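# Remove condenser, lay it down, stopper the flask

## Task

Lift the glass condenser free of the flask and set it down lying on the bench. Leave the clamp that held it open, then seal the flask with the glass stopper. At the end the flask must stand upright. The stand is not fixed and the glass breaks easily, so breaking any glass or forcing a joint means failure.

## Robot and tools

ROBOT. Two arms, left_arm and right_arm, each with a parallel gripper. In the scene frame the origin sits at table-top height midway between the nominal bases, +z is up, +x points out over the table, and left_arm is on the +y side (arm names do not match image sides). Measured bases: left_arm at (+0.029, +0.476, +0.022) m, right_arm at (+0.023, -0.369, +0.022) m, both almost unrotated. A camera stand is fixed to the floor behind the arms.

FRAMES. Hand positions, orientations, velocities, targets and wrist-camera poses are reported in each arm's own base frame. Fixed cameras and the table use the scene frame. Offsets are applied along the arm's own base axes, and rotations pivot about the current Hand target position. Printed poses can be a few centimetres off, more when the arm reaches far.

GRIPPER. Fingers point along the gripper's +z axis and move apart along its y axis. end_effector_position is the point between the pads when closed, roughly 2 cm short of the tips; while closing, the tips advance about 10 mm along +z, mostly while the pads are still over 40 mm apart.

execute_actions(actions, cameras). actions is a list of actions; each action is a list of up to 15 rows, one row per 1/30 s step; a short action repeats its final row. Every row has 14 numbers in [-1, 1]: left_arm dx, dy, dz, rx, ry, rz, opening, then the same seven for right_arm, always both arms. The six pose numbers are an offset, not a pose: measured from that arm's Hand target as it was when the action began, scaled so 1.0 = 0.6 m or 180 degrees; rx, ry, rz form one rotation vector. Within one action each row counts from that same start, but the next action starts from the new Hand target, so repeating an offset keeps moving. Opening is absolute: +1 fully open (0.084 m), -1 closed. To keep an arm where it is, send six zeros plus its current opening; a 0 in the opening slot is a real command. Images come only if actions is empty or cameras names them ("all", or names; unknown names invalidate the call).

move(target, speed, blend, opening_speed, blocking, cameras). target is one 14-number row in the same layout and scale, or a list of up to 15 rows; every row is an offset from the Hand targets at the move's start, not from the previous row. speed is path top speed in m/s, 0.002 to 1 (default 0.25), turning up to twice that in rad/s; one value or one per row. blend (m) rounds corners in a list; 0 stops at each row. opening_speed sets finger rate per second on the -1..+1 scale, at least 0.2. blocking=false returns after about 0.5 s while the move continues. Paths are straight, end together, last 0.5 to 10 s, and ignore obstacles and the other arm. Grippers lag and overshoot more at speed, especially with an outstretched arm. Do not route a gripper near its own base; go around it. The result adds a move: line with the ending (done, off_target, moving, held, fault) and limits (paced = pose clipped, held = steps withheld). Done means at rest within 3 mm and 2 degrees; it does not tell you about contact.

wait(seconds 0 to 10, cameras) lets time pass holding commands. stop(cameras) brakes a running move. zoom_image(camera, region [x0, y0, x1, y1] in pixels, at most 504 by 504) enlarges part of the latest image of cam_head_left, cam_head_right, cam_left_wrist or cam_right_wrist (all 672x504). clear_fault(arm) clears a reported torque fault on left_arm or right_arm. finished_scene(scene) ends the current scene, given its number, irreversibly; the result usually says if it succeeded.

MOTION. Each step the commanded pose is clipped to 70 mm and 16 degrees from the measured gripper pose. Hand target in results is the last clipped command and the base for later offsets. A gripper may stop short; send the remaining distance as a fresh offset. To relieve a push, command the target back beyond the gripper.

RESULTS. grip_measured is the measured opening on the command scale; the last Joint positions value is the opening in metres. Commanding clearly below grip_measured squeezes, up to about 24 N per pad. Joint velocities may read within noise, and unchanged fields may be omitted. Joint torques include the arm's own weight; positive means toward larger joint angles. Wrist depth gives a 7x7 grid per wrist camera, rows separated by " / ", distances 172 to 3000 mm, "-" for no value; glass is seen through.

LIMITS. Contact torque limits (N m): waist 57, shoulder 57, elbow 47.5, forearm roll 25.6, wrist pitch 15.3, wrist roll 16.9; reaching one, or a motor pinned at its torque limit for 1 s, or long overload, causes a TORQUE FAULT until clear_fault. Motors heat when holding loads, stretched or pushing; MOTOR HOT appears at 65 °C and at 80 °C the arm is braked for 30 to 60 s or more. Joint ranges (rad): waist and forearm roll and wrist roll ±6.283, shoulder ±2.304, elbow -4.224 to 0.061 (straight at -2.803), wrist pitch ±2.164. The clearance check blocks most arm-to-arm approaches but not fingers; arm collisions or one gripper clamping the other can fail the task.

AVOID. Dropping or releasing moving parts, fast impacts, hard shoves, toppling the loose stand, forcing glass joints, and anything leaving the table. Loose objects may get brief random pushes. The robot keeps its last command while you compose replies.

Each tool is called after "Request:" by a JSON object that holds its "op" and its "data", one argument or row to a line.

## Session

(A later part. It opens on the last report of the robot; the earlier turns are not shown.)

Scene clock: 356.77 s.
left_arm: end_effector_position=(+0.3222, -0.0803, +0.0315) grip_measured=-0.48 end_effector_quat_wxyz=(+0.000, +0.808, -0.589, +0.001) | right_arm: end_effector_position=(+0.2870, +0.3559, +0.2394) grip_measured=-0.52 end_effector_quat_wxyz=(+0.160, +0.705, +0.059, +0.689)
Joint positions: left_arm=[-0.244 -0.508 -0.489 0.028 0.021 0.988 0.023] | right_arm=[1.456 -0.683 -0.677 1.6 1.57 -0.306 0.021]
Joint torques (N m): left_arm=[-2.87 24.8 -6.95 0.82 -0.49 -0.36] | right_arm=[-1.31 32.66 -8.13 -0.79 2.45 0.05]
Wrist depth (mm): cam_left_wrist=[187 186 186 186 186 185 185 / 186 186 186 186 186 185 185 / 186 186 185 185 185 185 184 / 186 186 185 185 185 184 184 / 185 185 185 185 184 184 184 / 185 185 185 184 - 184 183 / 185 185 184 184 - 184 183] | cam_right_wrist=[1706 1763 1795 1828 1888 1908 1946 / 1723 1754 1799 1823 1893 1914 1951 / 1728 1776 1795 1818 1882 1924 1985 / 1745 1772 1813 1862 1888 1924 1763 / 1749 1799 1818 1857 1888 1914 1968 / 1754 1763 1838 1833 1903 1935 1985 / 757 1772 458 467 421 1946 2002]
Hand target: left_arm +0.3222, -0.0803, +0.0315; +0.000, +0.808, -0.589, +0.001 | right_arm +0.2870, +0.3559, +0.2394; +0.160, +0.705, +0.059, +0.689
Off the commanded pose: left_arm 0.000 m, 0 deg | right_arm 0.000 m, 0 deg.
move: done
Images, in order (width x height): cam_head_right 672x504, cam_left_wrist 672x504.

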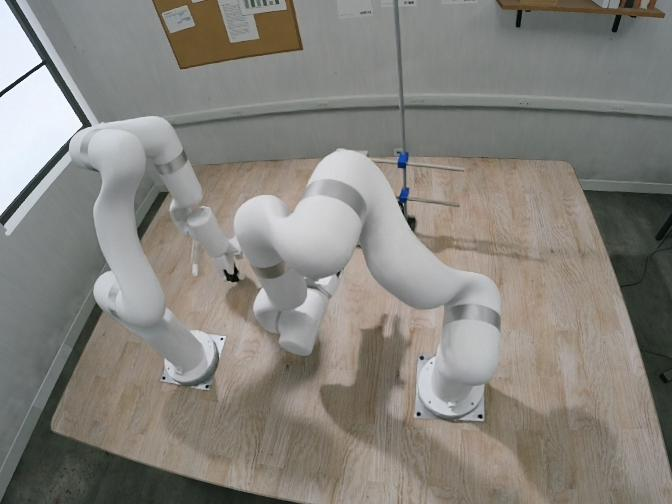

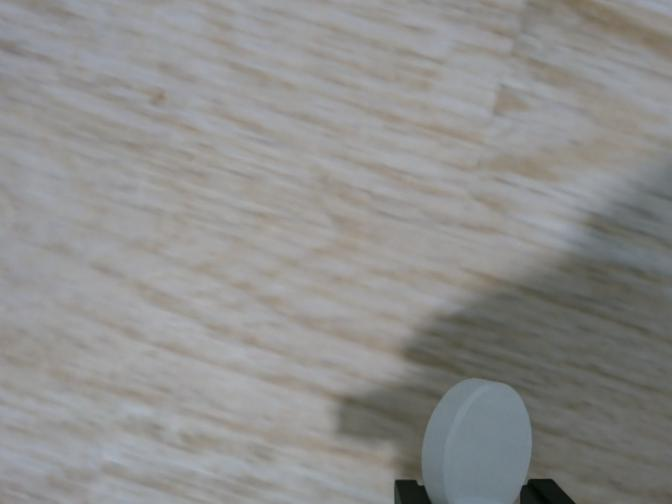

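Request:
{"op": "move", "data": {
  "target": [
    [0,0,0.281,0,0,0,-0.85,0,0,0,0,0,0,-0.5],
    [0.2963,-0.0162,0.4475,0,0,0.3444,-0.85,0,0,0,0,0,0,-0.5]
  ],
  "speed": [0.15,0.25],
  "blend": [0.05,0]
}}

Request:
{"op": "move", "data": {
  "target": [0,0,0,-0.0886,-0.4921,0,-0.85,0,0,0,0,0,0,-0.5],
  "speed": 0.25,
  "cameras": ["all"]
}}

Scene clock: 361.20 s.
left_arm: end_effector_position=(+0.5000, -0.0900, +0.3000) grip_measured=-0.48 end_effector_quat_wxyz=(+0.000, +0.996, -0.089, +0.001) | right_arm: end_effector_position=(+0.2870, +0.3559, +0.2394) grip_measured=-0.52 end_effector_quat_wxyz=(+0.160, +0.705, +0.059, +0.689)
Joint positions: left_arm=[-0.178 -0.261 -1.044 0.001 -0.781 -0.001 0.023] | right_arm=[1.456 -0.683 -0.677 1.6 1.57 -0.306 0.021]
Joint torques (N m): left_arm=[-3.42 18.8 -24.61 0.71 -0.52 -0.45] | right_arm=[0.73 34.65 -9.24 -0.8 2.55 0.02]
Wrist depth (mm): cam_left_wrist=[458 456 458 458 456 457 456 / 457 456 455 456 456 455 453 / 455 455 455 455 455 454 452 / 456 455 455 455 453 452 453 / 457 455 455 454 452 452 453 / 453 453 453 451 451 451 451 / 453 452 - - - 452 452] | cam_right_wrist=[1723 1767 1799 1828 1872 1898 1962 / 1715 1776 1785 1842 1888 1924 1940 / 1728 1767 1809 1809 1888 1930 1968 / 1745 1790 1818 1842 1882 1908 1772 / 1745 1781 1828 1867 1924 1946 1951 / 1745 1767 1818 1852 1893 1946 1985 / 759 1776 457 466 421 1940 1991]
Hand target: left_arm +0.5000, -0.0900, +0.3000; +0.000, +0.996, -0.089, +0.001 | right_arm +0.2870, +0.3559, +0.2394; +0.160, +0.705, +0.059, +0.689
Off the commanded pose: left_arm 0.000 m, 0 deg | right_arm 0.000 m, 0 deg.
move: done

Scene clock: 364.90 s.
left_arm: end_effector_position=(+0.5000, -0.0900, +0.3001) grip_measured=-0.48 end_effector_quat_wxyz=(+0.063, +0.704, -0.063, +0.705) | right_arm: end_effector_position=(+0.2870, +0.3559, +0.2394) grip_measured=-0.52 end_effector_quat_wxyz=(+0.160, +0.705, +0.059, +0.689)
Joint positions: left_arm=[-0.179 -0.343 -0.302 -0.002 1.614 0 0.023] | right_arm=[1.456 -0.683 -0.677 1.6 1.57 -0.306 0.021]
Joint torques (N m): left_arm=[-4.82 13.09 -14.76 0.4 2.2 -0.56] | right_arm=[-0.19 33.1 -9.39 -0.2 2.55 0]
Wrist depth (mm): cam_left_wrist=[1496 1546 1574 1619 1686 1698 1767 / 1468 1503 1560 1611 1673 1661 1758 / 1477 1526 1593 1630 1645 1681 1745 / 1474 1503 1557 1600 1665 1673 1749 / 1458 1509 1571 1611 1657 1715 1754 / 1487 1526 1560 1604 1645 1719 1741 / 1471 1503 - 1553 - 1702 1698] | cam_right_wrist=[1715 1772 1799 1823 1872 1914 1962 / 1715 1772 1799 1828 1877 1919 1962 / 1728 1776 1781 1823 1888 1935 1985 / 1745 1776 1823 1857 1872 1919 1772 / 1749 1790 1818 1857 1908 1935 1957 / 1763 1785 1823 1857 1893 1951 1985 / 758 1772 458 467 420 1957 1996]
Hand target: left_arm +0.5000, -0.0900, +0.3000; +0.063, +0.704, -0.063, +0.705 | right_arm +0.2870, +0.3559, +0.2394; +0.160, +0.705, +0.059, +0.689
Off the commanded pose: left_arm 0.000 m, 0 deg | right_arm 0.000 m, 0 deg.
move: done

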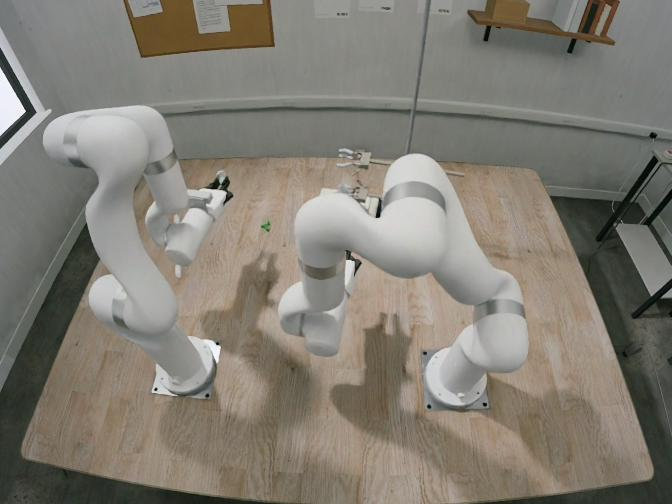

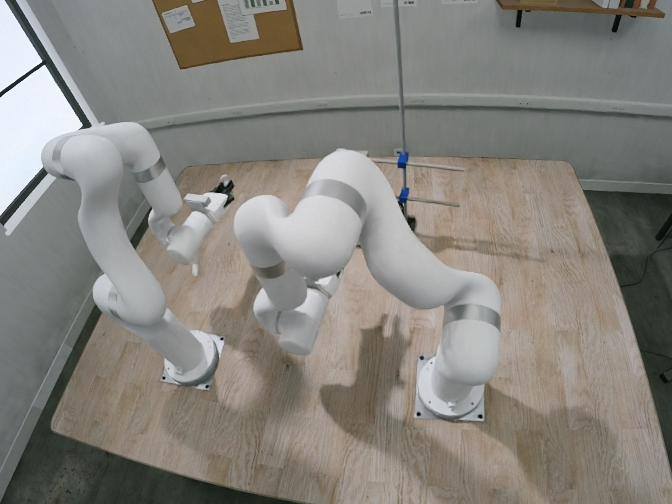

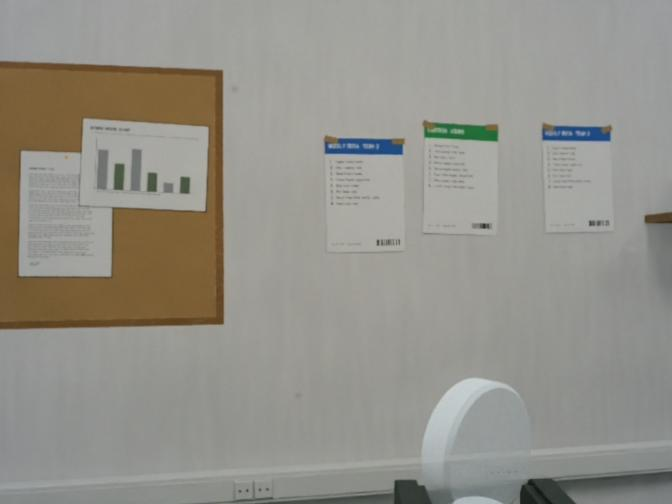

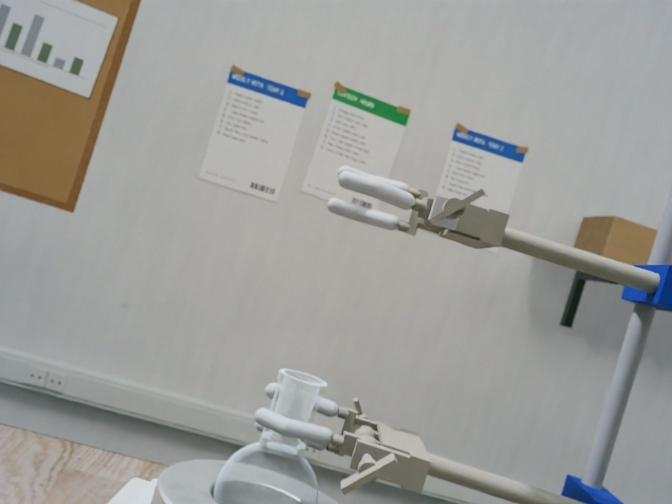

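Request:
{"op": "move", "data": {
  "target": [0.0053,-0.3792,-0.0633,0,0,-0.3044,-0.85,0,0,0,0,0,0,-0.5],
  "speed": 0.2,
  "cameras": ["all"]
}}

Scene clock: 369.47 s.
left_arm: end_effector_position=(+0.5032, -0.3175, +0.2621) grip_measured=-0.48 end_effector_quat_wxyz=(+0.380, +0.596, -0.379, +0.597) | right_arm: end_effector_position=(+0.2870, +0.3559, +0.2394) grip_measured=-0.52 end_effector_quat_wxyz=(+0.160, +0.705, +0.059, +0.689)
Joint positions: left_arm=[-0.236 -0.641 -0.707 0.899 1.531 -0.052 0.023] | right_arm=[1.456 -0.683 -0.677 1.6 1.57 -0.306 0.021]
Joint torques (N m): left_arm=[-4.21 23.43 -15.84 0.48 0.8 -0.45] | right_arm=[0.76 32.02 -8.5 -0.52 2.52 0.15]
Wrist depth (mm): cam_left_wrist=[1781 2145 2696 - - - 2899 / 1772 2080 2664 - - - 2899 / 1642 1991 2664 - - - 2999 / 1758 2158 2448 330 360 345 2886 / 1767 2119 2706 - - - 2948 / 1763 2008 2654 - - 2264 2874 / 1681 2014 - 1180 - 974 1056] | cam_right_wrist=[1706 1767 1785 1828 1867 1908 1968 / 1719 1776 1804 1828 1903 1914 1957 / 330 1781 1804 1818 1877 1914 1951 / 1741 1776 1818 1842 1862 1903 1776 / 1736 1785 1813 1872 1898 1951 1974 / 1745 1776 1828 1862 1898 1946 1962 / 758 1776 458 466 420 1951 1974]
Hand target: left_arm +0.5032, -0.3175, +0.2621; +0.380, +0.596, -0.379, +0.597 | right_arm +0.2870, +0.3559, +0.2394; +0.160, +0.705, +0.059, +0.689
Off the commanded pose: left_arm 0.000 m, 0 deg | right_arm 0.000 m, 0 deg.
move: done

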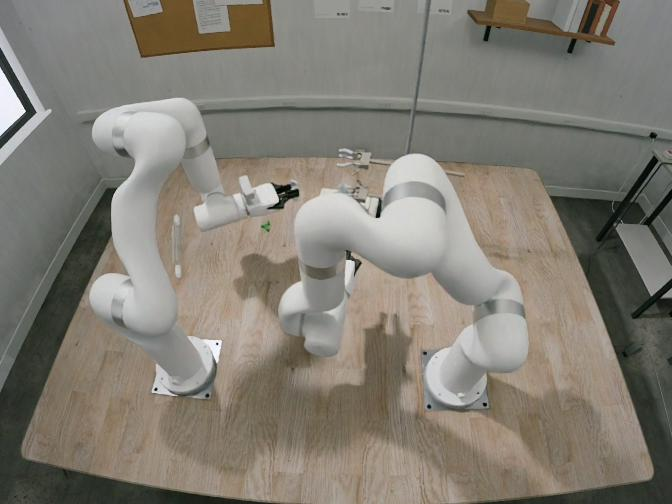

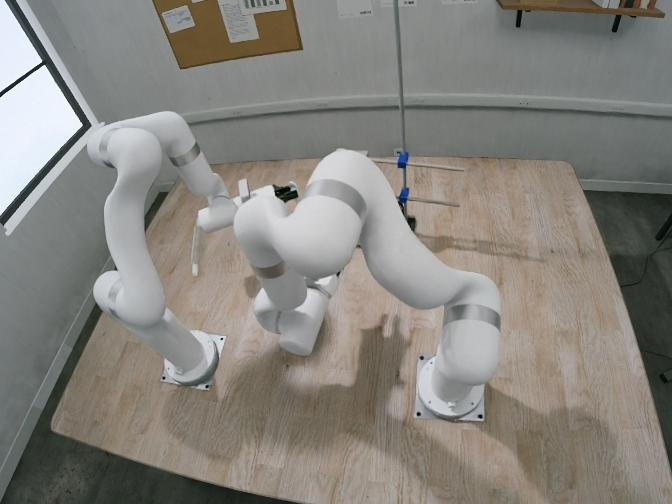

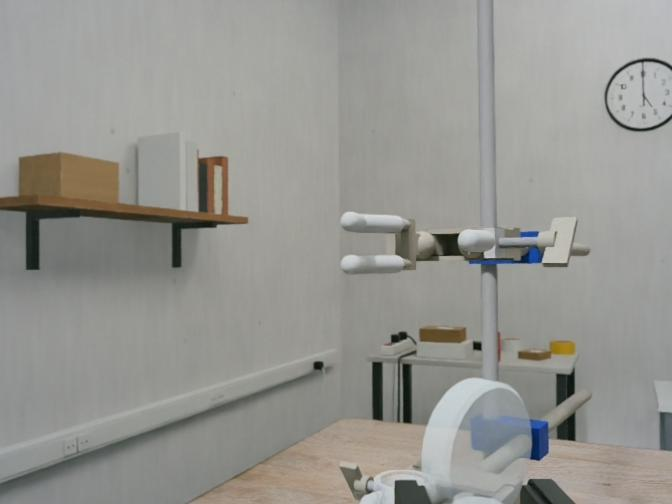

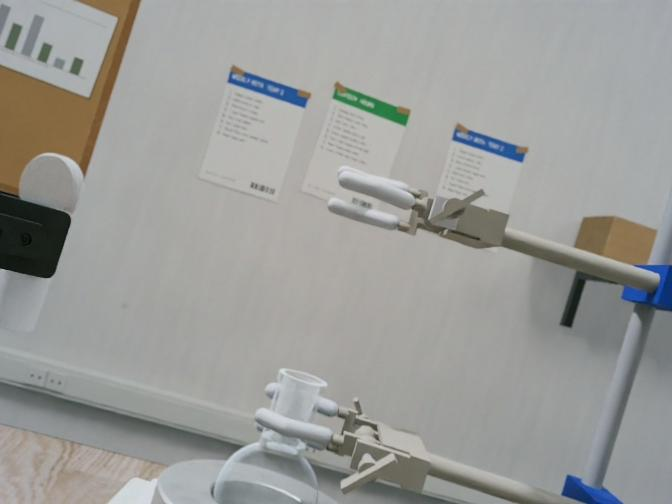

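Request:
{"op": "zoom_image", "data": {
  "camera": "cam_left_wrist",
  "region": [330, 360, 600, 504]
}}

Request:
{"op": "zoom_image", "data": {
  "camera": "cam_right_wrist",
  "region": [0, 130, 130, 350]
}}

Scaled by 1.867 from the camera's 672x504 image, which has a finer 960x720 frame.

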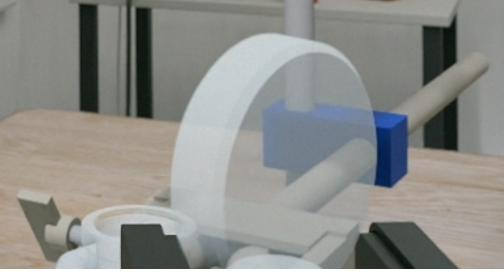

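Scaled by 2.291 from the camera's 672x504 image, which has a finer 960x720 frame.

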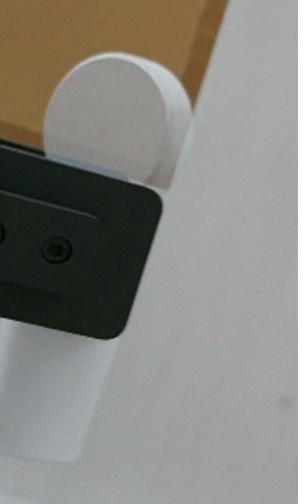

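Request:
{"op": "move", "data": {
  "target": [
    [0,0,0.0248,0,0,0,-0.85,0,0,0,0,0,0,-0.5],
    [0.1197,-0.2568,0.0248,0,0,0,-0.85,0,0,0,0,0,0,-0.5]
  ],
  "speed": [0.1,0.1],
  "blend": [0.01,0],
  "cameras": ["cam_left_wrist","cam_right_wrist"]
}}

Request:
{"op": "zoom_image", "data": {
  "camera": "cam_right_wrist",
  "region": [210, 200, 410, 400]
}}

Request:
{"op": "zoom_image", "data": {
  "camera": "cam_right_wrist",
  "region": [210, 310, 410, 480]
}}

Scene clock: 374.70 s.
left_arm: end_effector_position=(+0.5750, -0.4716, +0.2769) grip_measured=-0.48 end_effector_quat_wxyz=(+0.380, +0.596, -0.379, +0.597) | right_arm: end_effector_position=(+0.2870, +0.3559, +0.2394) grip_measured=-0.52 end_effector_quat_wxyz=(+0.160, +0.705, +0.059, +0.689)
Joint positions: left_arm=[-0.488 -0.77 -1.051 0.665 1.349 -0.172 0.023] | right_arm=[1.456 -0.683 -0.677 1.6 1.57 -0.306 0.021]
Joint torques (N m): left_arm=[-5.81 29 -20.74 -1.18 0.64 -0.49] | right_arm=[-0.4 32.55 -8.52 -0.46 2.52 0.08]
Wrist depth (mm): cam_left_wrist=[1702 2026 2575 - - 2828 2805 / 1690 1940 2566 - - 2874 2782 / 1471 1833 2519 - - 2886 2816 / 1681 2026 - - - 193 2760 / 1669 2008 2348 - - 2213 2828 / 1681 1930 2474 - - 2213 2675 / 1604 1842 - 1226 - 1004 1011] | cam_right_wrist=[1728 1772 1799 1833 1882 1924 1935 / 1711 1767 1795 1833 1882 1908 1968 / 296 1754 1804 1828 1872 1919 1968 / 302 313 335 425 1877 1924 1767 / 1749 1772 369 1857 1914 1951 1968 / 1745 1772 1809 1888 1914 1935 2002 / 757 1772 458 466 420 1919 2002]
Hand target: left_arm +0.5750, -0.4716, +0.2769; +0.380, +0.596, -0.379, +0.597 | right_arm +0.2870, +0.3559, +0.2394; +0.160, +0.705, +0.059, +0.689
Off the commanded pose: left_arm 0.000 m, 0 deg | right_arm 0.000 m, 0 deg.
move: done; blend cut to 0.0074 m at target 1
Images, in order (width x height): cam_left_wrist 672x504, cam_right_wrist 672x504.

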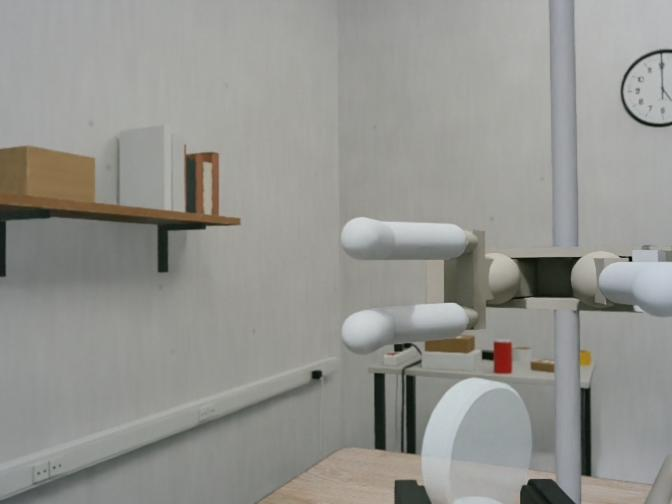

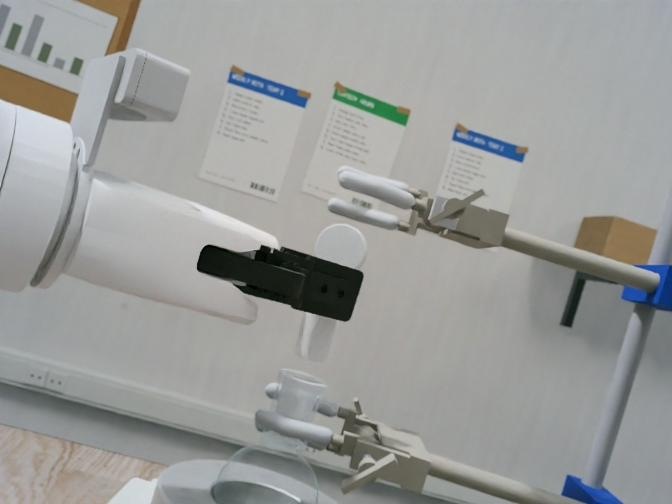

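Scaled by 2.520 from the camera's 672x504 image, which has a finer 960x720 frame.

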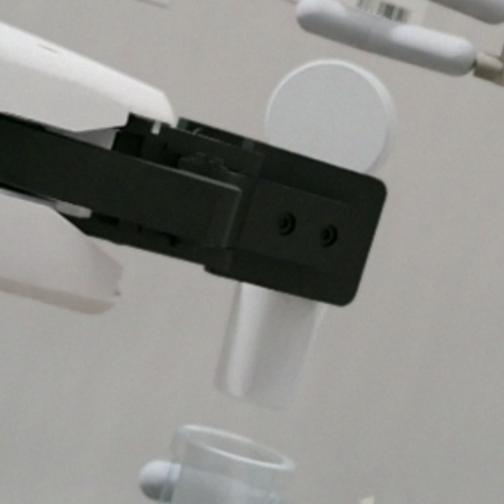

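Scaled by 2.520 from the camera's 672x504 image, which has a finer 960x720 frame.

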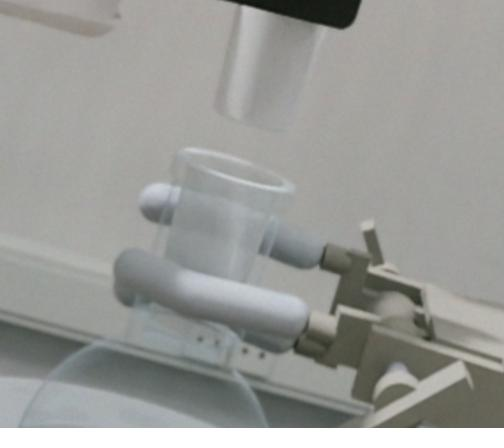

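Request:
{"op": "zoom_image", "data": {
  "camera": "cam_right_wrist",
  "region": [260, 310, 350, 400]
}}

Scaled by 5.600 from the camera's 672x504 image, which has a finer 960x720 frame.

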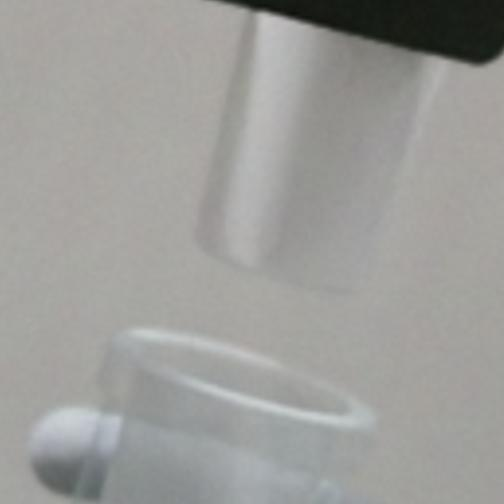

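Request:
{"op": "move", "data": {
  "target": [0.0013,-0.0029,-0.003,0.0116,0.0054,0,-0.85,0,0,0,0,0,0,-0.5],
  "speed": 0.05,
  "cameras": ["cam_right_wrist"]
}}

Request:
{"op": "zoom_image", "data": {
  "camera": "cam_right_wrist",
  "region": [260, 310, 350, 400]
}}

Scene clock: 378.47 s.
left_arm: end_effector_position=(+0.5758, -0.4734, +0.2751) grip_measured=-0.48 end_effector_quat_wxyz=(+0.372, +0.608, -0.387, +0.585) | right_arm: end_effector_position=(+0.2870, +0.3559, +0.2394) grip_measured=-0.52 end_effector_quat_wxyz=(+0.160, +0.705, +0.059, +0.689)
Joint positions: left_arm=[-0.49 -0.755 -1.052 0.672 1.297 -0.183 0.023] | right_arm=[1.456 -0.683 -0.677 1.6 1.57 -0.306 0.021]
Joint torques (N m): left_arm=[-3.75 34.41 -20.87 0.22 0.79 -0.51] | right_arm=[-1.06 32.98 -9.68 -0.27 2.62 0.09]
Wrist depth (mm): cam_left_wrist=[1669 1991 2501 - - 2948 2749 / 1604 1842 2519 - - 2973 2749 / 1526 1804 2492 - - 2986 2828 / 1622 2020 2414 - 191 178 174 / 1615 2044 2389 - 2465 2228 2717 / 1630 1946 2457 - - 2999 2727 / 1619 1898 - 997 - 994 433] | cam_right_wrist=[1706 1763 1809 1838 1877 1908 1957 / 1690 1758 1790 1838 1898 1930 1940 / 294 325 1799 1813 1888 1924 1968 / 308 313 336 427 1882 1908 1767 / 1741 1785 349 424 1888 1935 1946 / 1741 1772 1813 1852 1903 1940 1991 / 756 1790 457 466 420 1951 1979]
Hand target: left_arm +0.5758, -0.4734, +0.2751; +0.372, +0.608, -0.387, +0.585 | right_arm +0.2870, +0.3559, +0.2394; +0.160, +0.705, +0.059, +0.689
Off the commanded pose: left_arm 0.000 m, 0 deg | right_arm 0.000 m, 0 deg.
move: done
Images, in order (width x height): cam_right_wrist 672x504.

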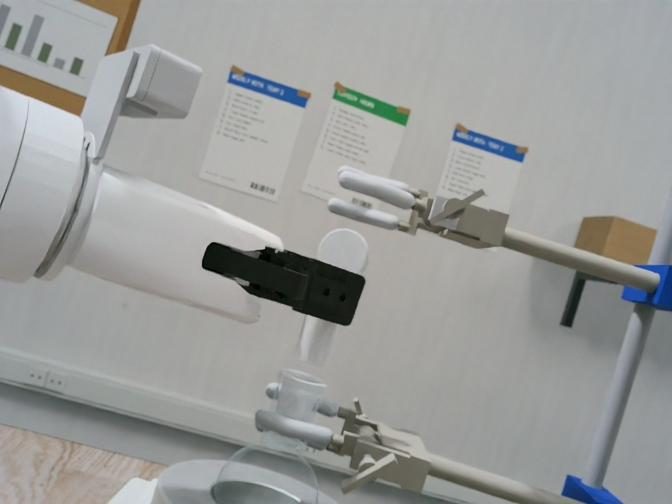

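Scaled by 5.600 from the camera's 672x504 image, which has a finer 960x720 frame.

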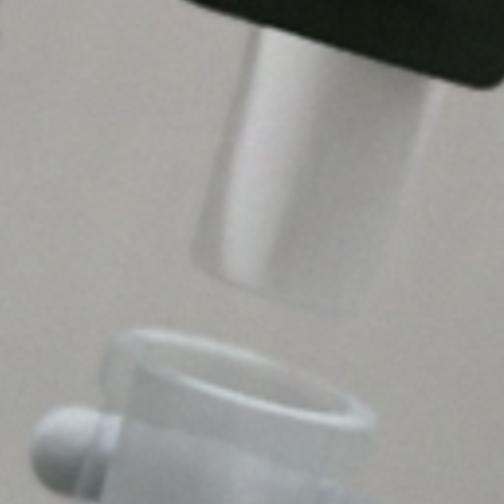

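Request:
{"op": "move", "data": {
  "target": [-0.0004,0.0008,-0.0267,0,0,0,-0.85,0,0,0,0,0,0,-0.5],
  "speed": 0.02,
  "cameras": ["cam_right_wrist"]
}}

Request:
{"op": "zoom_image", "data": {
  "camera": "cam_right_wrist",
  "region": [250, 310, 350, 410]
}}

Scene clock: 380.47 s.
left_arm: end_effector_position=(+0.5756, -0.4729, +0.2591) grip_measured=-0.48 end_effector_quat_wxyz=(+0.372, +0.608, -0.387, +0.585) | right_arm: end_effector_position=(+0.2870, +0.3559, +0.2394) grip_measured=-0.52 end_effector_quat_wxyz=(+0.160, +0.705, +0.059, +0.689)
Joint positions: left_arm=[-0.49 -0.788 -1.059 0.668 1.318 -0.166 0.023] | right_arm=[1.456 -0.683 -0.677 1.6 1.57 -0.306 0.021]
Joint torques (N m): left_arm=[3.08 28.89 -20.62 -0.87 2.38 0.45] | right_arm=[-0.03 31.97 -8.92 -0.17 2.52 -0.04]
Wrist depth (mm): cam_left_wrist=[1681 2020 2528 - - 2935 2675 / 1600 1857 2556 - - 2986 2782 / 1536 1940 2364 - - 319 2706 / 1619 1979 2448 - - 206 2696 / 1677 2014 2575 - - 2199 2760 / 1615 1935 2439 - - 2986 2749 / 1622 1924 - 1040 - 324 353] | cam_right_wrist=[1706 1763 1799 1847 1862 1914 1951 / 1711 1767 1804 1833 1888 1935 1946 / 304 1758 1799 1828 1872 1924 1974 / 296 315 1804 1842 1888 1919 1772 / 1741 319 338 1852 1908 1930 1957 / 1736 1776 1813 1847 1903 1940 1991 / 758 1776 458 466 420 1951 2008]
Hand target: left_arm +0.5756, -0.4729, +0.2591; +0.372, +0.608, -0.387, +0.585 | right_arm +0.2870, +0.3559, +0.2394; +0.160, +0.705, +0.059, +0.689
Off the commanded pose: left_arm 0.000 m, 0 deg | right_arm 0.000 m, 0 deg.
move: done
Images, in order (width x height): cam_right_wrist 672x504.

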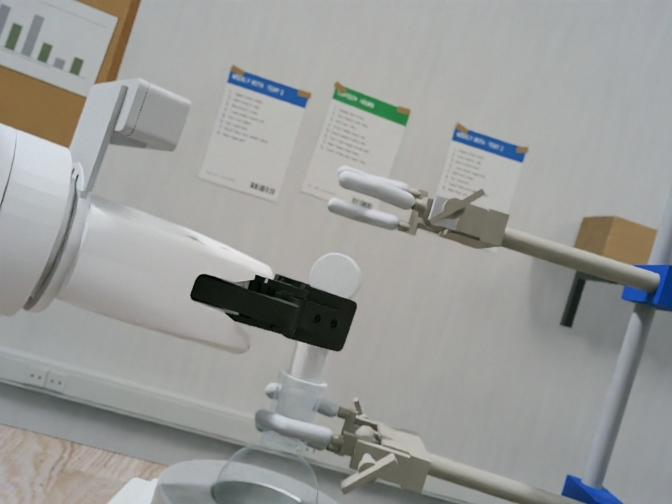

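Scaled by 5.040 from the camera's 672x504 image, which has a finer 960x720 frame.

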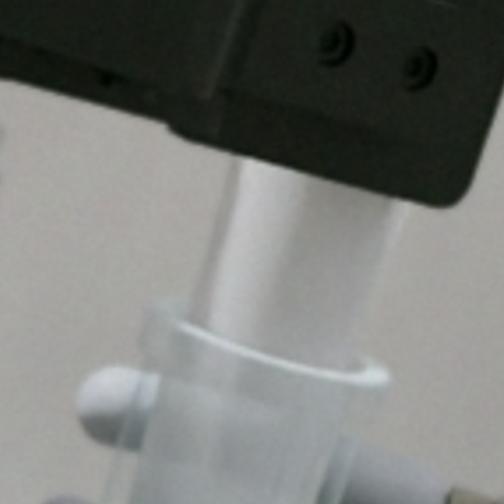

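Request:
{"op": "move", "data": {
  "target": [0,0,-0.0167,0,0,0,-0.85,0,0,0,0,0,0,-0.5],
  "speed": 0.015,
  "cameras": ["cam_right_wrist"]
}}

Request:
{"op": "zoom_image", "data": {
  "camera": "cam_right_wrist",
  "region": [250, 310, 350, 410]
}}

Scene clock: 381.87 s.
left_arm: end_effector_position=(+0.5756, -0.4729, +0.2491) grip_measured=-0.48 end_effector_quat_wxyz=(+0.372, +0.608, -0.387, +0.585) | right_arm: end_effector_position=(+0.2870, +0.3559, +0.2394) grip_measured=-0.52 end_effector_quat_wxyz=(+0.160, +0.705, +0.059, +0.689)
Joint positions: left_arm=[-0.49 -0.81 -1.065 0.666 1.33 -0.156 0.023] | right_arm=[1.456 -0.683 -0.677 1.6 1.57 -0.306 0.021]
Joint torques (N m): left_arm=[1.39 29.32 -20.42 -0.56 2.33 0.49] | right_arm=[-0.37 32.37 -8.85 -0.94 2.55 0.02]
Wrist depth (mm): cam_left_wrist=[1673 2026 2519 - - 2911 2664 / 1550 1946 2547 - - 2960 2654 / 1536 1847 2080 - 179 194 392 / 1686 2032 2528 - - 2986 2760 / 1681 1996 2510 - - 2220 2738 / 1600 1914 2414 - - 1112 2664 / 1673 1946 - 1016 - 325 318] | cam_right_wrist=[1702 1758 1795 1838 1888 1908 1946 / 1715 1763 1804 1833 1882 1930 1951 / 324 1767 1799 1823 1838 1924 1979 / 298 323 1804 1857 1888 1914 1785 / 305 316 338 1847 1898 1930 1951 / 1754 1790 419 480 1908 1930 2002 / 756 1785 458 466 420 1935 1991]
Hand target: left_arm +0.5756, -0.4729, +0.2491; +0.372, +0.608, -0.387, +0.585 | right_arm +0.2870, +0.3559, +0.2394; +0.160, +0.705, +0.059, +0.689
Off the commanded pose: left_arm 0.000 m, 0 deg | right_arm 0.000 m, 0 deg.
move: done
Images, in order (width x height): cam_right_wrist 672x504.

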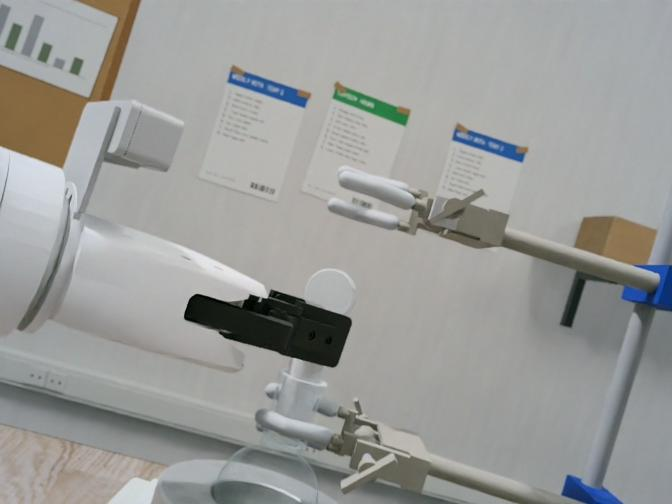

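Scaled by 5.040 from the camera's 672x504 image, which has a finer 960x720 frame.

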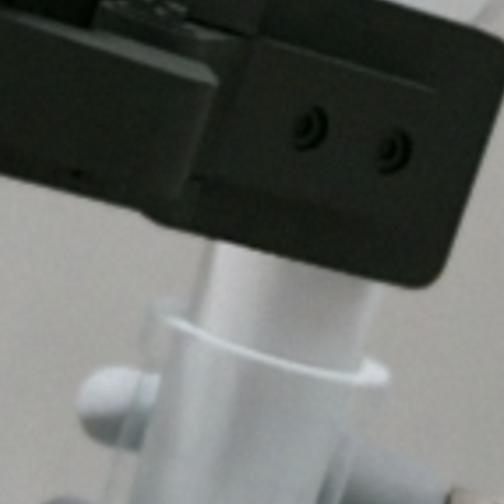

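Request:
{"op": "move", "data": {
  "target": [0,0,-0.015,0,0,0,-0.85,0,0,0,0,0,0,-0.5],
  "speed": 0.01,
  "cameras": ["cam_right_wrist"]
}}

Request:
{"op": "zoom_image", "data": {
  "camera": "cam_right_wrist",
  "region": [250, 310, 350, 410]
}}

Scene clock: 383.37 s.
left_arm: end_effector_position=(+0.5756, -0.4729, +0.2401) grip_measured=-0.48 end_effector_quat_wxyz=(+0.372, +0.608, -0.387, +0.585) | right_arm: end_effector_position=(+0.2870, +0.3559, +0.2394) grip_measured=-0.52 end_effector_quat_wxyz=(+0.160, +0.705, +0.059, +0.689)
Joint positions: left_arm=[-0.49 -0.829 -1.07 0.664 1.341 -0.147 0.023] | right_arm=[1.456 -0.683 -0.677 1.6 1.57 -0.306 0.021]
Joint torques (N m): left_arm=[3.96 28.14 -20.19 -0.63 2.34 0.62] | right_arm=[-1.75 32.43 -9.15 -0.56 2.52 0.04]
Wrist depth (mm): cam_left_wrist=[1604 2026 2519 - - 2851 2675 / 1553 1833 2381 - 190 319 2675 / 1564 1852 2356 - - 186 316 / 1698 2026 2492 - - 2999 2749 / 1681 2026 2501 - - 2271 2749 / 1630 1903 2492 2935 - 1081 2685 / 1686 1957 - 992 - - 316] | cam_right_wrist=[1706 1767 1799 1842 1862 1903 1946 / 1706 1758 1790 1838 1888 1919 1968 / 1719 1781 1804 1809 1882 1935 1968 / 303 1758 1813 1862 1888 1940 1763 / 306 317 339 1867 1893 1951 1968 / 1741 1736 383 479 1908 1940 2002 / 759 1767 457 467 420 1940 2002]
Hand target: left_arm +0.5756, -0.4729, +0.2401; +0.372, +0.608, -0.387, +0.585 | right_arm +0.2870, +0.3559, +0.2394; +0.160, +0.705, +0.059, +0.689
Off the commanded pose: left_arm 0.000 m, 0 deg | right_arm 0.000 m, 0 deg.
move: done
Images, in order (width x height): cam_right_wrist 672x504.

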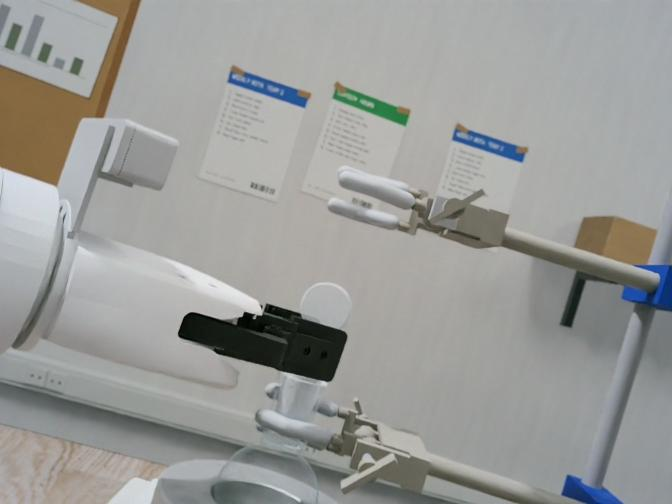

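Scaled by 5.040 from the camera's 672x504 image, which has a finer 960x720 frame.

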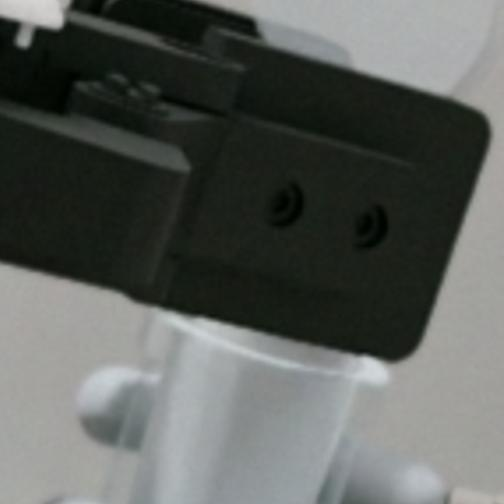

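Request:
{"op": "move", "data": {
  "target": [0,0,0,0,0,0,-0.5,0,0,0,0,0,0,-0.5],
  "opening_speed": 0.4,
  "cameras": ["cam_left_wrist"]
}}

Request:
{"op": "move", "data": {
  "target": [0,0,0,0,0,0,-0.465,0,0,0,0,0,0,-0.5],
  "opening_speed": 0.2,
  "cameras": ["cam_left_wrist","cam_right_wrist"]
}}

Scene clock: 390.60 s.
left_arm: end_effector_position=(+0.5756, -0.4729, +0.2401) grip_measured=-0.48 end_effector_quat_wxyz=(+0.372, +0.608, -0.387, +0.585) | right_arm: end_effector_position=(+0.2870, +0.3559, +0.2394) grip_measured=-0.52 end_effector_quat_wxyz=(+0.160, +0.705, +0.059, +0.689)
Joint positions: left_arm=[-0.49 -0.829 -1.07 0.664 1.341 -0.147 0.023] | right_arm=[1.456 -0.683 -0.677 1.6 1.57 -0.306 0.021]
Joint torques (N m): left_arm=[1.44 28.56 -19.23 -0.63 2.38 0.4] | right_arm=[-0.31 34.13 -8.72 -0.73 2.56 0.11]
Wrist depth (mm): cam_left_wrist=[1604 2044 2547 - - 2960 2696 / 1550 1838 2389 - 190 320 2624 / 1550 1852 2372 - - 186 316 / 1706 2008 2492 - - 2935 2771 / 1681 2026 2547 - - 2228 2727 / 1596 1919 2381 2948 - 1081 2706 / 1698 1919 - 991 - - 315] | cam_right_wrist=[1723 1772 1785 1823 1867 1903 1940 / 1719 1781 1790 1838 1898 1935 1957 / 1698 1772 1795 1823 1882 1935 1974 / 303 1763 1809 1842 1882 1919 1781 / 305 317 339 1857 1893 1946 1957 / 1728 1745 382 481 1908 1974 1974 / 759 1776 457 466 420 1951 2014]
Hand target: left_arm +0.5756, -0.4729, +0.2401; +0.372, +0.608, -0.387, +0.585 | right_arm +0.2870, +0.3559, +0.2394; +0.160, +0.705, +0.059, +0.689
Off the commanded pose: left_arm 0.000 m, 0 deg | right_arm 0.000 m, 0 deg.
move: done
Images, in order (width x height): cam_left_wrist 672x504.

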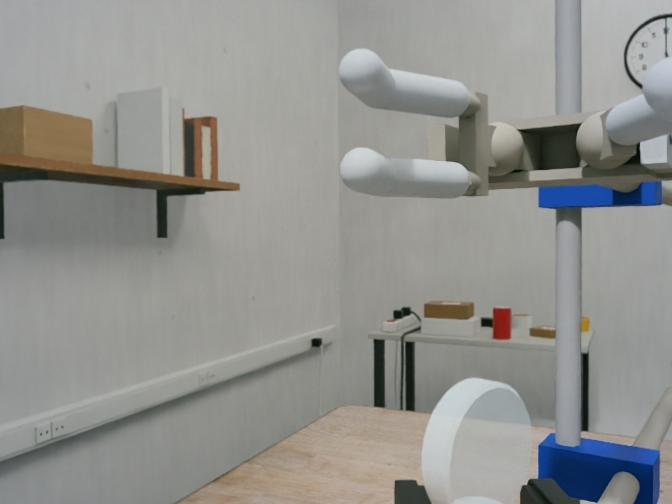

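Scene clock: 391.10 s.
left_arm: end_effector_position=(+0.5756, -0.4729, +0.2401) grip_measured=-0.48 end_effector_quat_wxyz=(+0.372, +0.608, -0.387, +0.585) | right_arm: end_effector_position=(+0.2870, +0.3559, +0.2394) grip_measured=-0.52 end_effector_quat_wxyz=(+0.160, +0.705, +0.059, +0.689)
Joint positions: left_arm=[-0.49 -0.829 -1.07 0.664 1.341 -0.147 0.023] | right_arm=[1.456 -0.683 -0.677 1.6 1.57 -0.306 0.021]
Joint torques (N m): left_arm=[-0.94 30.55 -19.97 -0.59 2.23 0.49] | right_arm=[-0.21 33.83 -9.31 -0.43 2.64 -0.05]
Wrist depth (mm): cam_left_wrist=[1615 2026 2501 - - 2960 2664 / 1564 1828 2381 - 191 319 2624 / 1533 1823 2414 - - 186 316 / 1681 1985 2547 - - 2986 2749 / 1673 1996 2510 - - 2264 2727 / 1619 1940 2431 2960 - 1082 2685 / 1694 1919 - 997 - - 315] | cam_right_wrist=[1728 1749 1772 1818 1882 1914 1962 / 1715 1767 1813 1838 1888 1919 1968 / 1706 1776 1804 1823 1877 1908 1968 / 303 1767 1799 1838 1893 1914 1758 / 305 317 338 1852 1893 1930 1951 / 1745 1732 383 480 1903 1935 1991 / 757 1772 458 467 420 1930 1991]
Hand target: left_arm +0.5756, -0.4729, +0.2401; +0.372, +0.608, -0.387, +0.585 | right_arm +0.2870, +0.3559, +0.2394; +0.160, +0.705, +0.059, +0.689
Off the commanded pose: left_arm 0.000 m, 0 deg | right_arm 0.000 m, 0 deg.
move: done
Images, in order (width x height): cam_left_wrist 672x504, cam_right_wrist 672x504.

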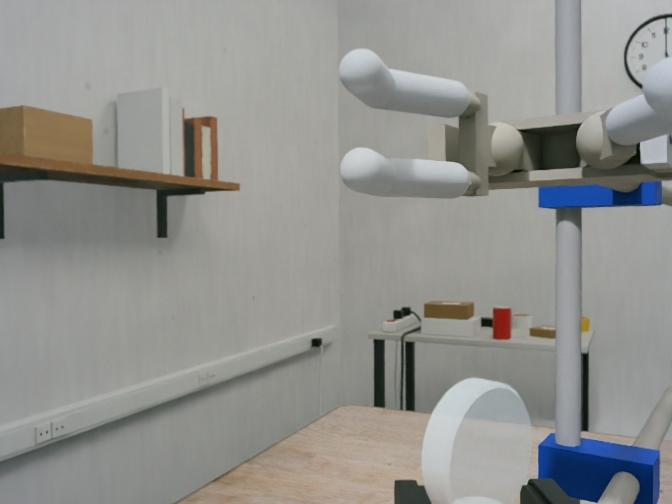

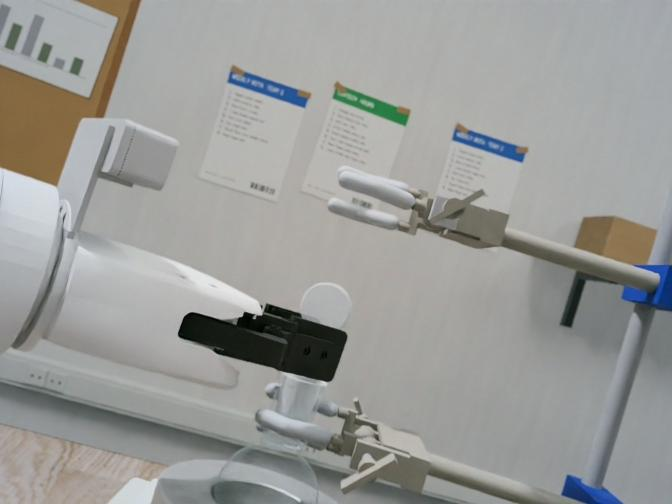

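Request:
{"op": "move", "data": {
  "target": [0,0,0,0,0,0,-0.45,0,0,0,0,0,0,-0.5],
  "opening_speed": 0.2,
  "cameras": ["cam_left_wrist"]
}}

Request:
{"op": "move", "data": {
  "target": [0,0,0,0,0,0,-0.435,0,0,0,0,0,0,-0.5],
  "opening_speed": 0.2,
  "cameras": ["cam_left_wrist"]
}}

Scene clock: 392.10 s.
left_arm: end_effector_position=(+0.5756, -0.4729, +0.2401) grip_measured=-0.47 end_effector_quat_wxyz=(+0.372, +0.608, -0.387, +0.585) | right_arm: end_effector_position=(+0.2870, +0.3559, +0.2394) grip_measured=-0.52 end_effector_quat_wxyz=(+0.160, +0.705, +0.059, +0.689)
Joint positions: left_arm=[-0.49 -0.829 -1.07 0.664 1.341 -0.147 0.024] | right_arm=[1.456 -0.683 -0.677 1.6 1.57 -0.306 0.021]
Joint torques (N m): left_arm=[0.48 28.56 -19.89 -0.5 2.18 0.38] | right_arm=[0.37 34.46 -8.64 -0.6 2.59 0.08]
Wrist depth (mm): cam_left_wrist=[1607 1991 2538 - - 2986 2696 / 1550 1838 2372 - 190 319 2664 / 1543 1852 2381 - - 186 317 / 1686 2038 2538 - - 2923 2771 / 1673 2044 2556 - - 2220 2727 / 1622 1903 2439 2911 - 1077 2706 / 1681 1957 - 990 - - 316] | cam_right_wrist=[1706 1776 1799 1823 1882 1914 1946 / 1715 1758 1790 1838 1877 1914 1957 / 1719 1772 1804 1828 1882 1919 1974 / 303 1754 1809 1833 1898 1914 1776 / 305 317 339 1862 1914 1940 1951 / 1749 1745 380 481 1898 1919 1979 / 756 1772 458 467 420 1946 1996]
Hand target: left_arm +0.5756, -0.4729, +0.2401; +0.372, +0.608, -0.387, +0.585 | right_arm +0.2870, +0.3559, +0.2394; +0.160, +0.705, +0.059, +0.689
Off the commanded pose: left_arm 0.000 m, 0 deg | right_arm 0.000 m, 0 deg.
move: done
Images, in order (width x height): cam_left_wrist 672x504.

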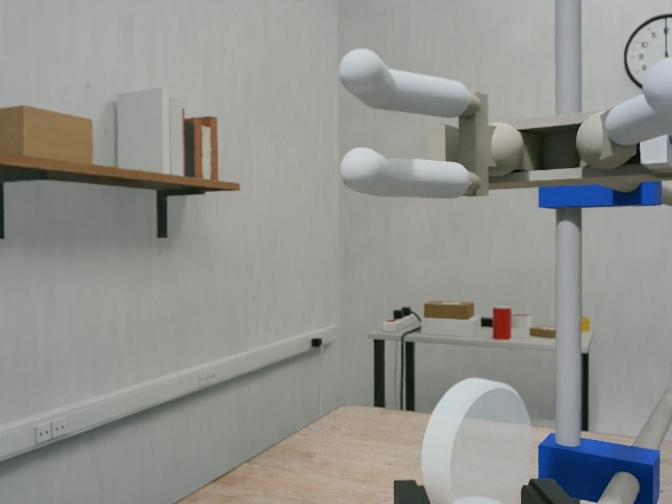

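Scene clock: 392.60 s.
left_arm: end_effector_position=(+0.5756, -0.4729, +0.2401) grip_measured=-0.45 end_effector_quat_wxyz=(+0.372, +0.608, -0.387, +0.585) | right_arm: end_effector_position=(+0.2870, +0.3559, +0.2394) grip_measured=-0.52 end_effector_quat_wxyz=(+0.160, +0.705, +0.059, +0.689)
Joint positions: left_arm=[-0.49 -0.829 -1.07 0.664 1.341 -0.147 0.024] | right_arm=[1.456 -0.683 -0.677 1.6 1.57 -0.306 0.021]
Joint torques (N m): left_arm=[0.91 30.54 -19.64 -0.91 2.37 0.45] | right_arm=[-0.85 32.78 -8.97 -0.09 2.63 0.15]
Wrist depth (mm): cam_left_wrist=[1611 2008 2538 - - 2935 2675 / 1560 1838 2364 - 190 319 2644 / 1560 1847 2348 - - 186 316 / 1681 2080 2519 - - 2999 2717 / 1694 2014 2538 - - 2199 2738 / 1626 1919 2389 - - 1088 2738 / 1673 1951 - 909 - 316 316] | cam_right_wrist=[1715 1767 1795 1823 1872 1903 1951 / 1719 1767 1790 1847 1877 1919 1940 / 1719 1772 1804 1823 1877 1898 1979 / 303 1754 1809 1857 1898 1914 1767 / 305 318 341 1842 1888 1924 1968 / 1754 1723 379 481 1898 1935 1991 / 758 1776 457 466 420 1940 2002]
Hand target: left_arm +0.5756, -0.4729, +0.2401; +0.372, +0.608, -0.387, +0.585 | right_arm +0.2870, +0.3559, +0.2394; +0.160, +0.705, +0.059, +0.689
Off the commanded pose: left_arm 0.000 m, 0 deg | right_arm 0.000 m, 0 deg.
move: done
Images, in order (width x height): cam_left_wrist 672x504.

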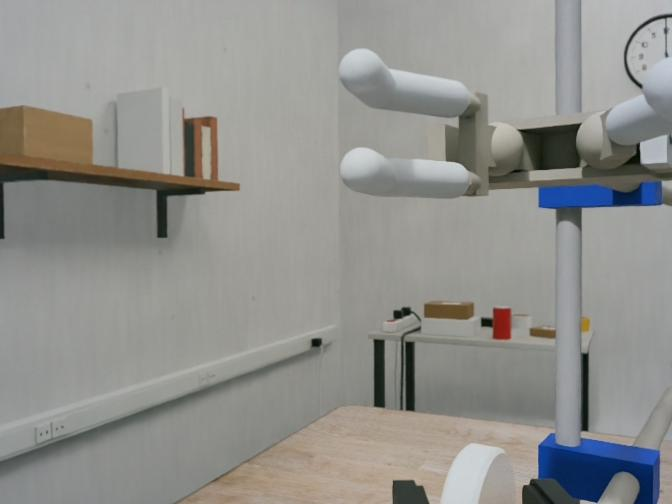

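Request:
{"op": "execute_actions", "data": {
  "actions": [],
  "cameras": ["cam_right_wrist","cam_left_wrist"]
}}

Request:
{"op": "zoom_image", "data": {
  "camera": "cam_right_wrist",
  "region": [210, 250, 410, 450]
}}

Scene clock: 392.93 s.
left_arm: end_effector_position=(+0.5756, -0.4729, +0.2401) grip_measured=-0.45 end_effector_quat_wxyz=(+0.372, +0.608, -0.387, +0.585) | right_arm: end_effector_position=(+0.2870, +0.3559, +0.2394) grip_measured=-0.52 end_effector_quat_wxyz=(+0.160, +0.705, +0.059, +0.689)
Joint positions: left_arm=[-0.49 -0.829 -1.07 0.664 1.341 -0.147 0.024] | right_arm=[1.456 -0.683 -0.677 1.6 1.57 -0.306 0.021]
Joint velocities: within noise
Joint torques (N m): left_arm=[1.5 31.51 -20.17 -0.38 2.31 0.51] | right_arm=[0.33 33.23 -9 -0.26 2.54 0.2]
Motor temperatures (°C): left_arm=[25 28 32 27 31 29] | right_arm=[25 27 30 28 32 31]
Wrist depth (mm): cam_left_wrist=[1615 2032 2501 - - 2973 2717 / 1550 1823 2414 - 190 319 2624 / 1567 1852 2389 - - 186 317 / 1673 2020 2528 - - 2935 2749 / 1702 2050 2492 - - 2228 2738 / 1622 1924 2474 - - 1084 2771 / 1677 1893 - 906 - 316 315] | cam_right_wrist=[1698 1763 1795 1828 1877 1903 1951 / 1723 1763 1804 1838 1893 1914 1946 / 1715 1785 1799 1838 1882 1924 1951 / 303 1767 1838 1838 1888 1908 1763 / 305 317 341 1862 1893 1940 1951 / 1749 1732 379 481 1903 1946 1968 / 754 1776 458 466 421 1924 2020]
Hand target: left_arm +0.5756, -0.4729, +0.2401; +0.372, +0.608, -0.387, +0.585 | right_arm +0.2870, +0.3559, +0.2394; +0.160, +0.705, +0.059, +0.689
Tool commands: left_gripper/opening=-0.435 right_gripper/opening=-0.5
Off the commanded pose: left_arm 0.000 m, 0 deg | right_arm 0.000 m, 0 deg.
Images, in order (width x height): cam_left_wrist 672x504, cam_right_wrist 672x504.

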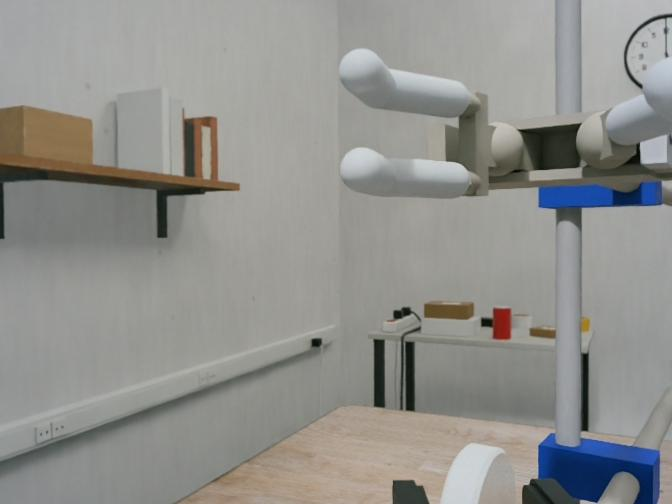

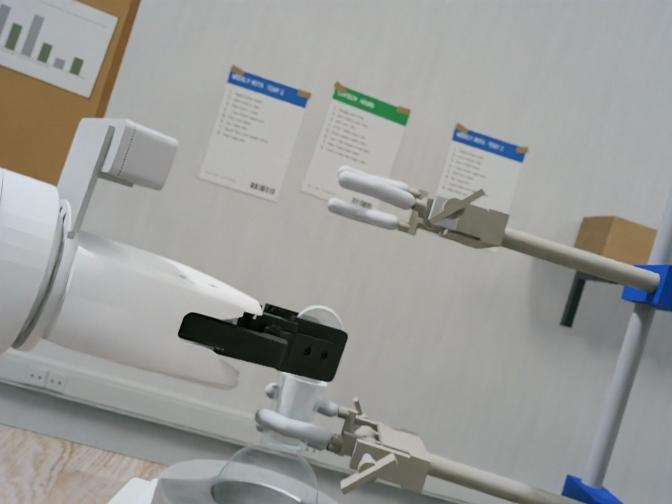

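Scaled by 2.520 from the camera's 672x504 image, which has a finer 960x720 frame.

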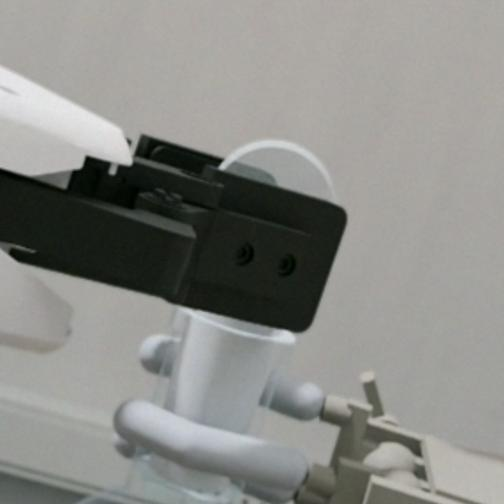

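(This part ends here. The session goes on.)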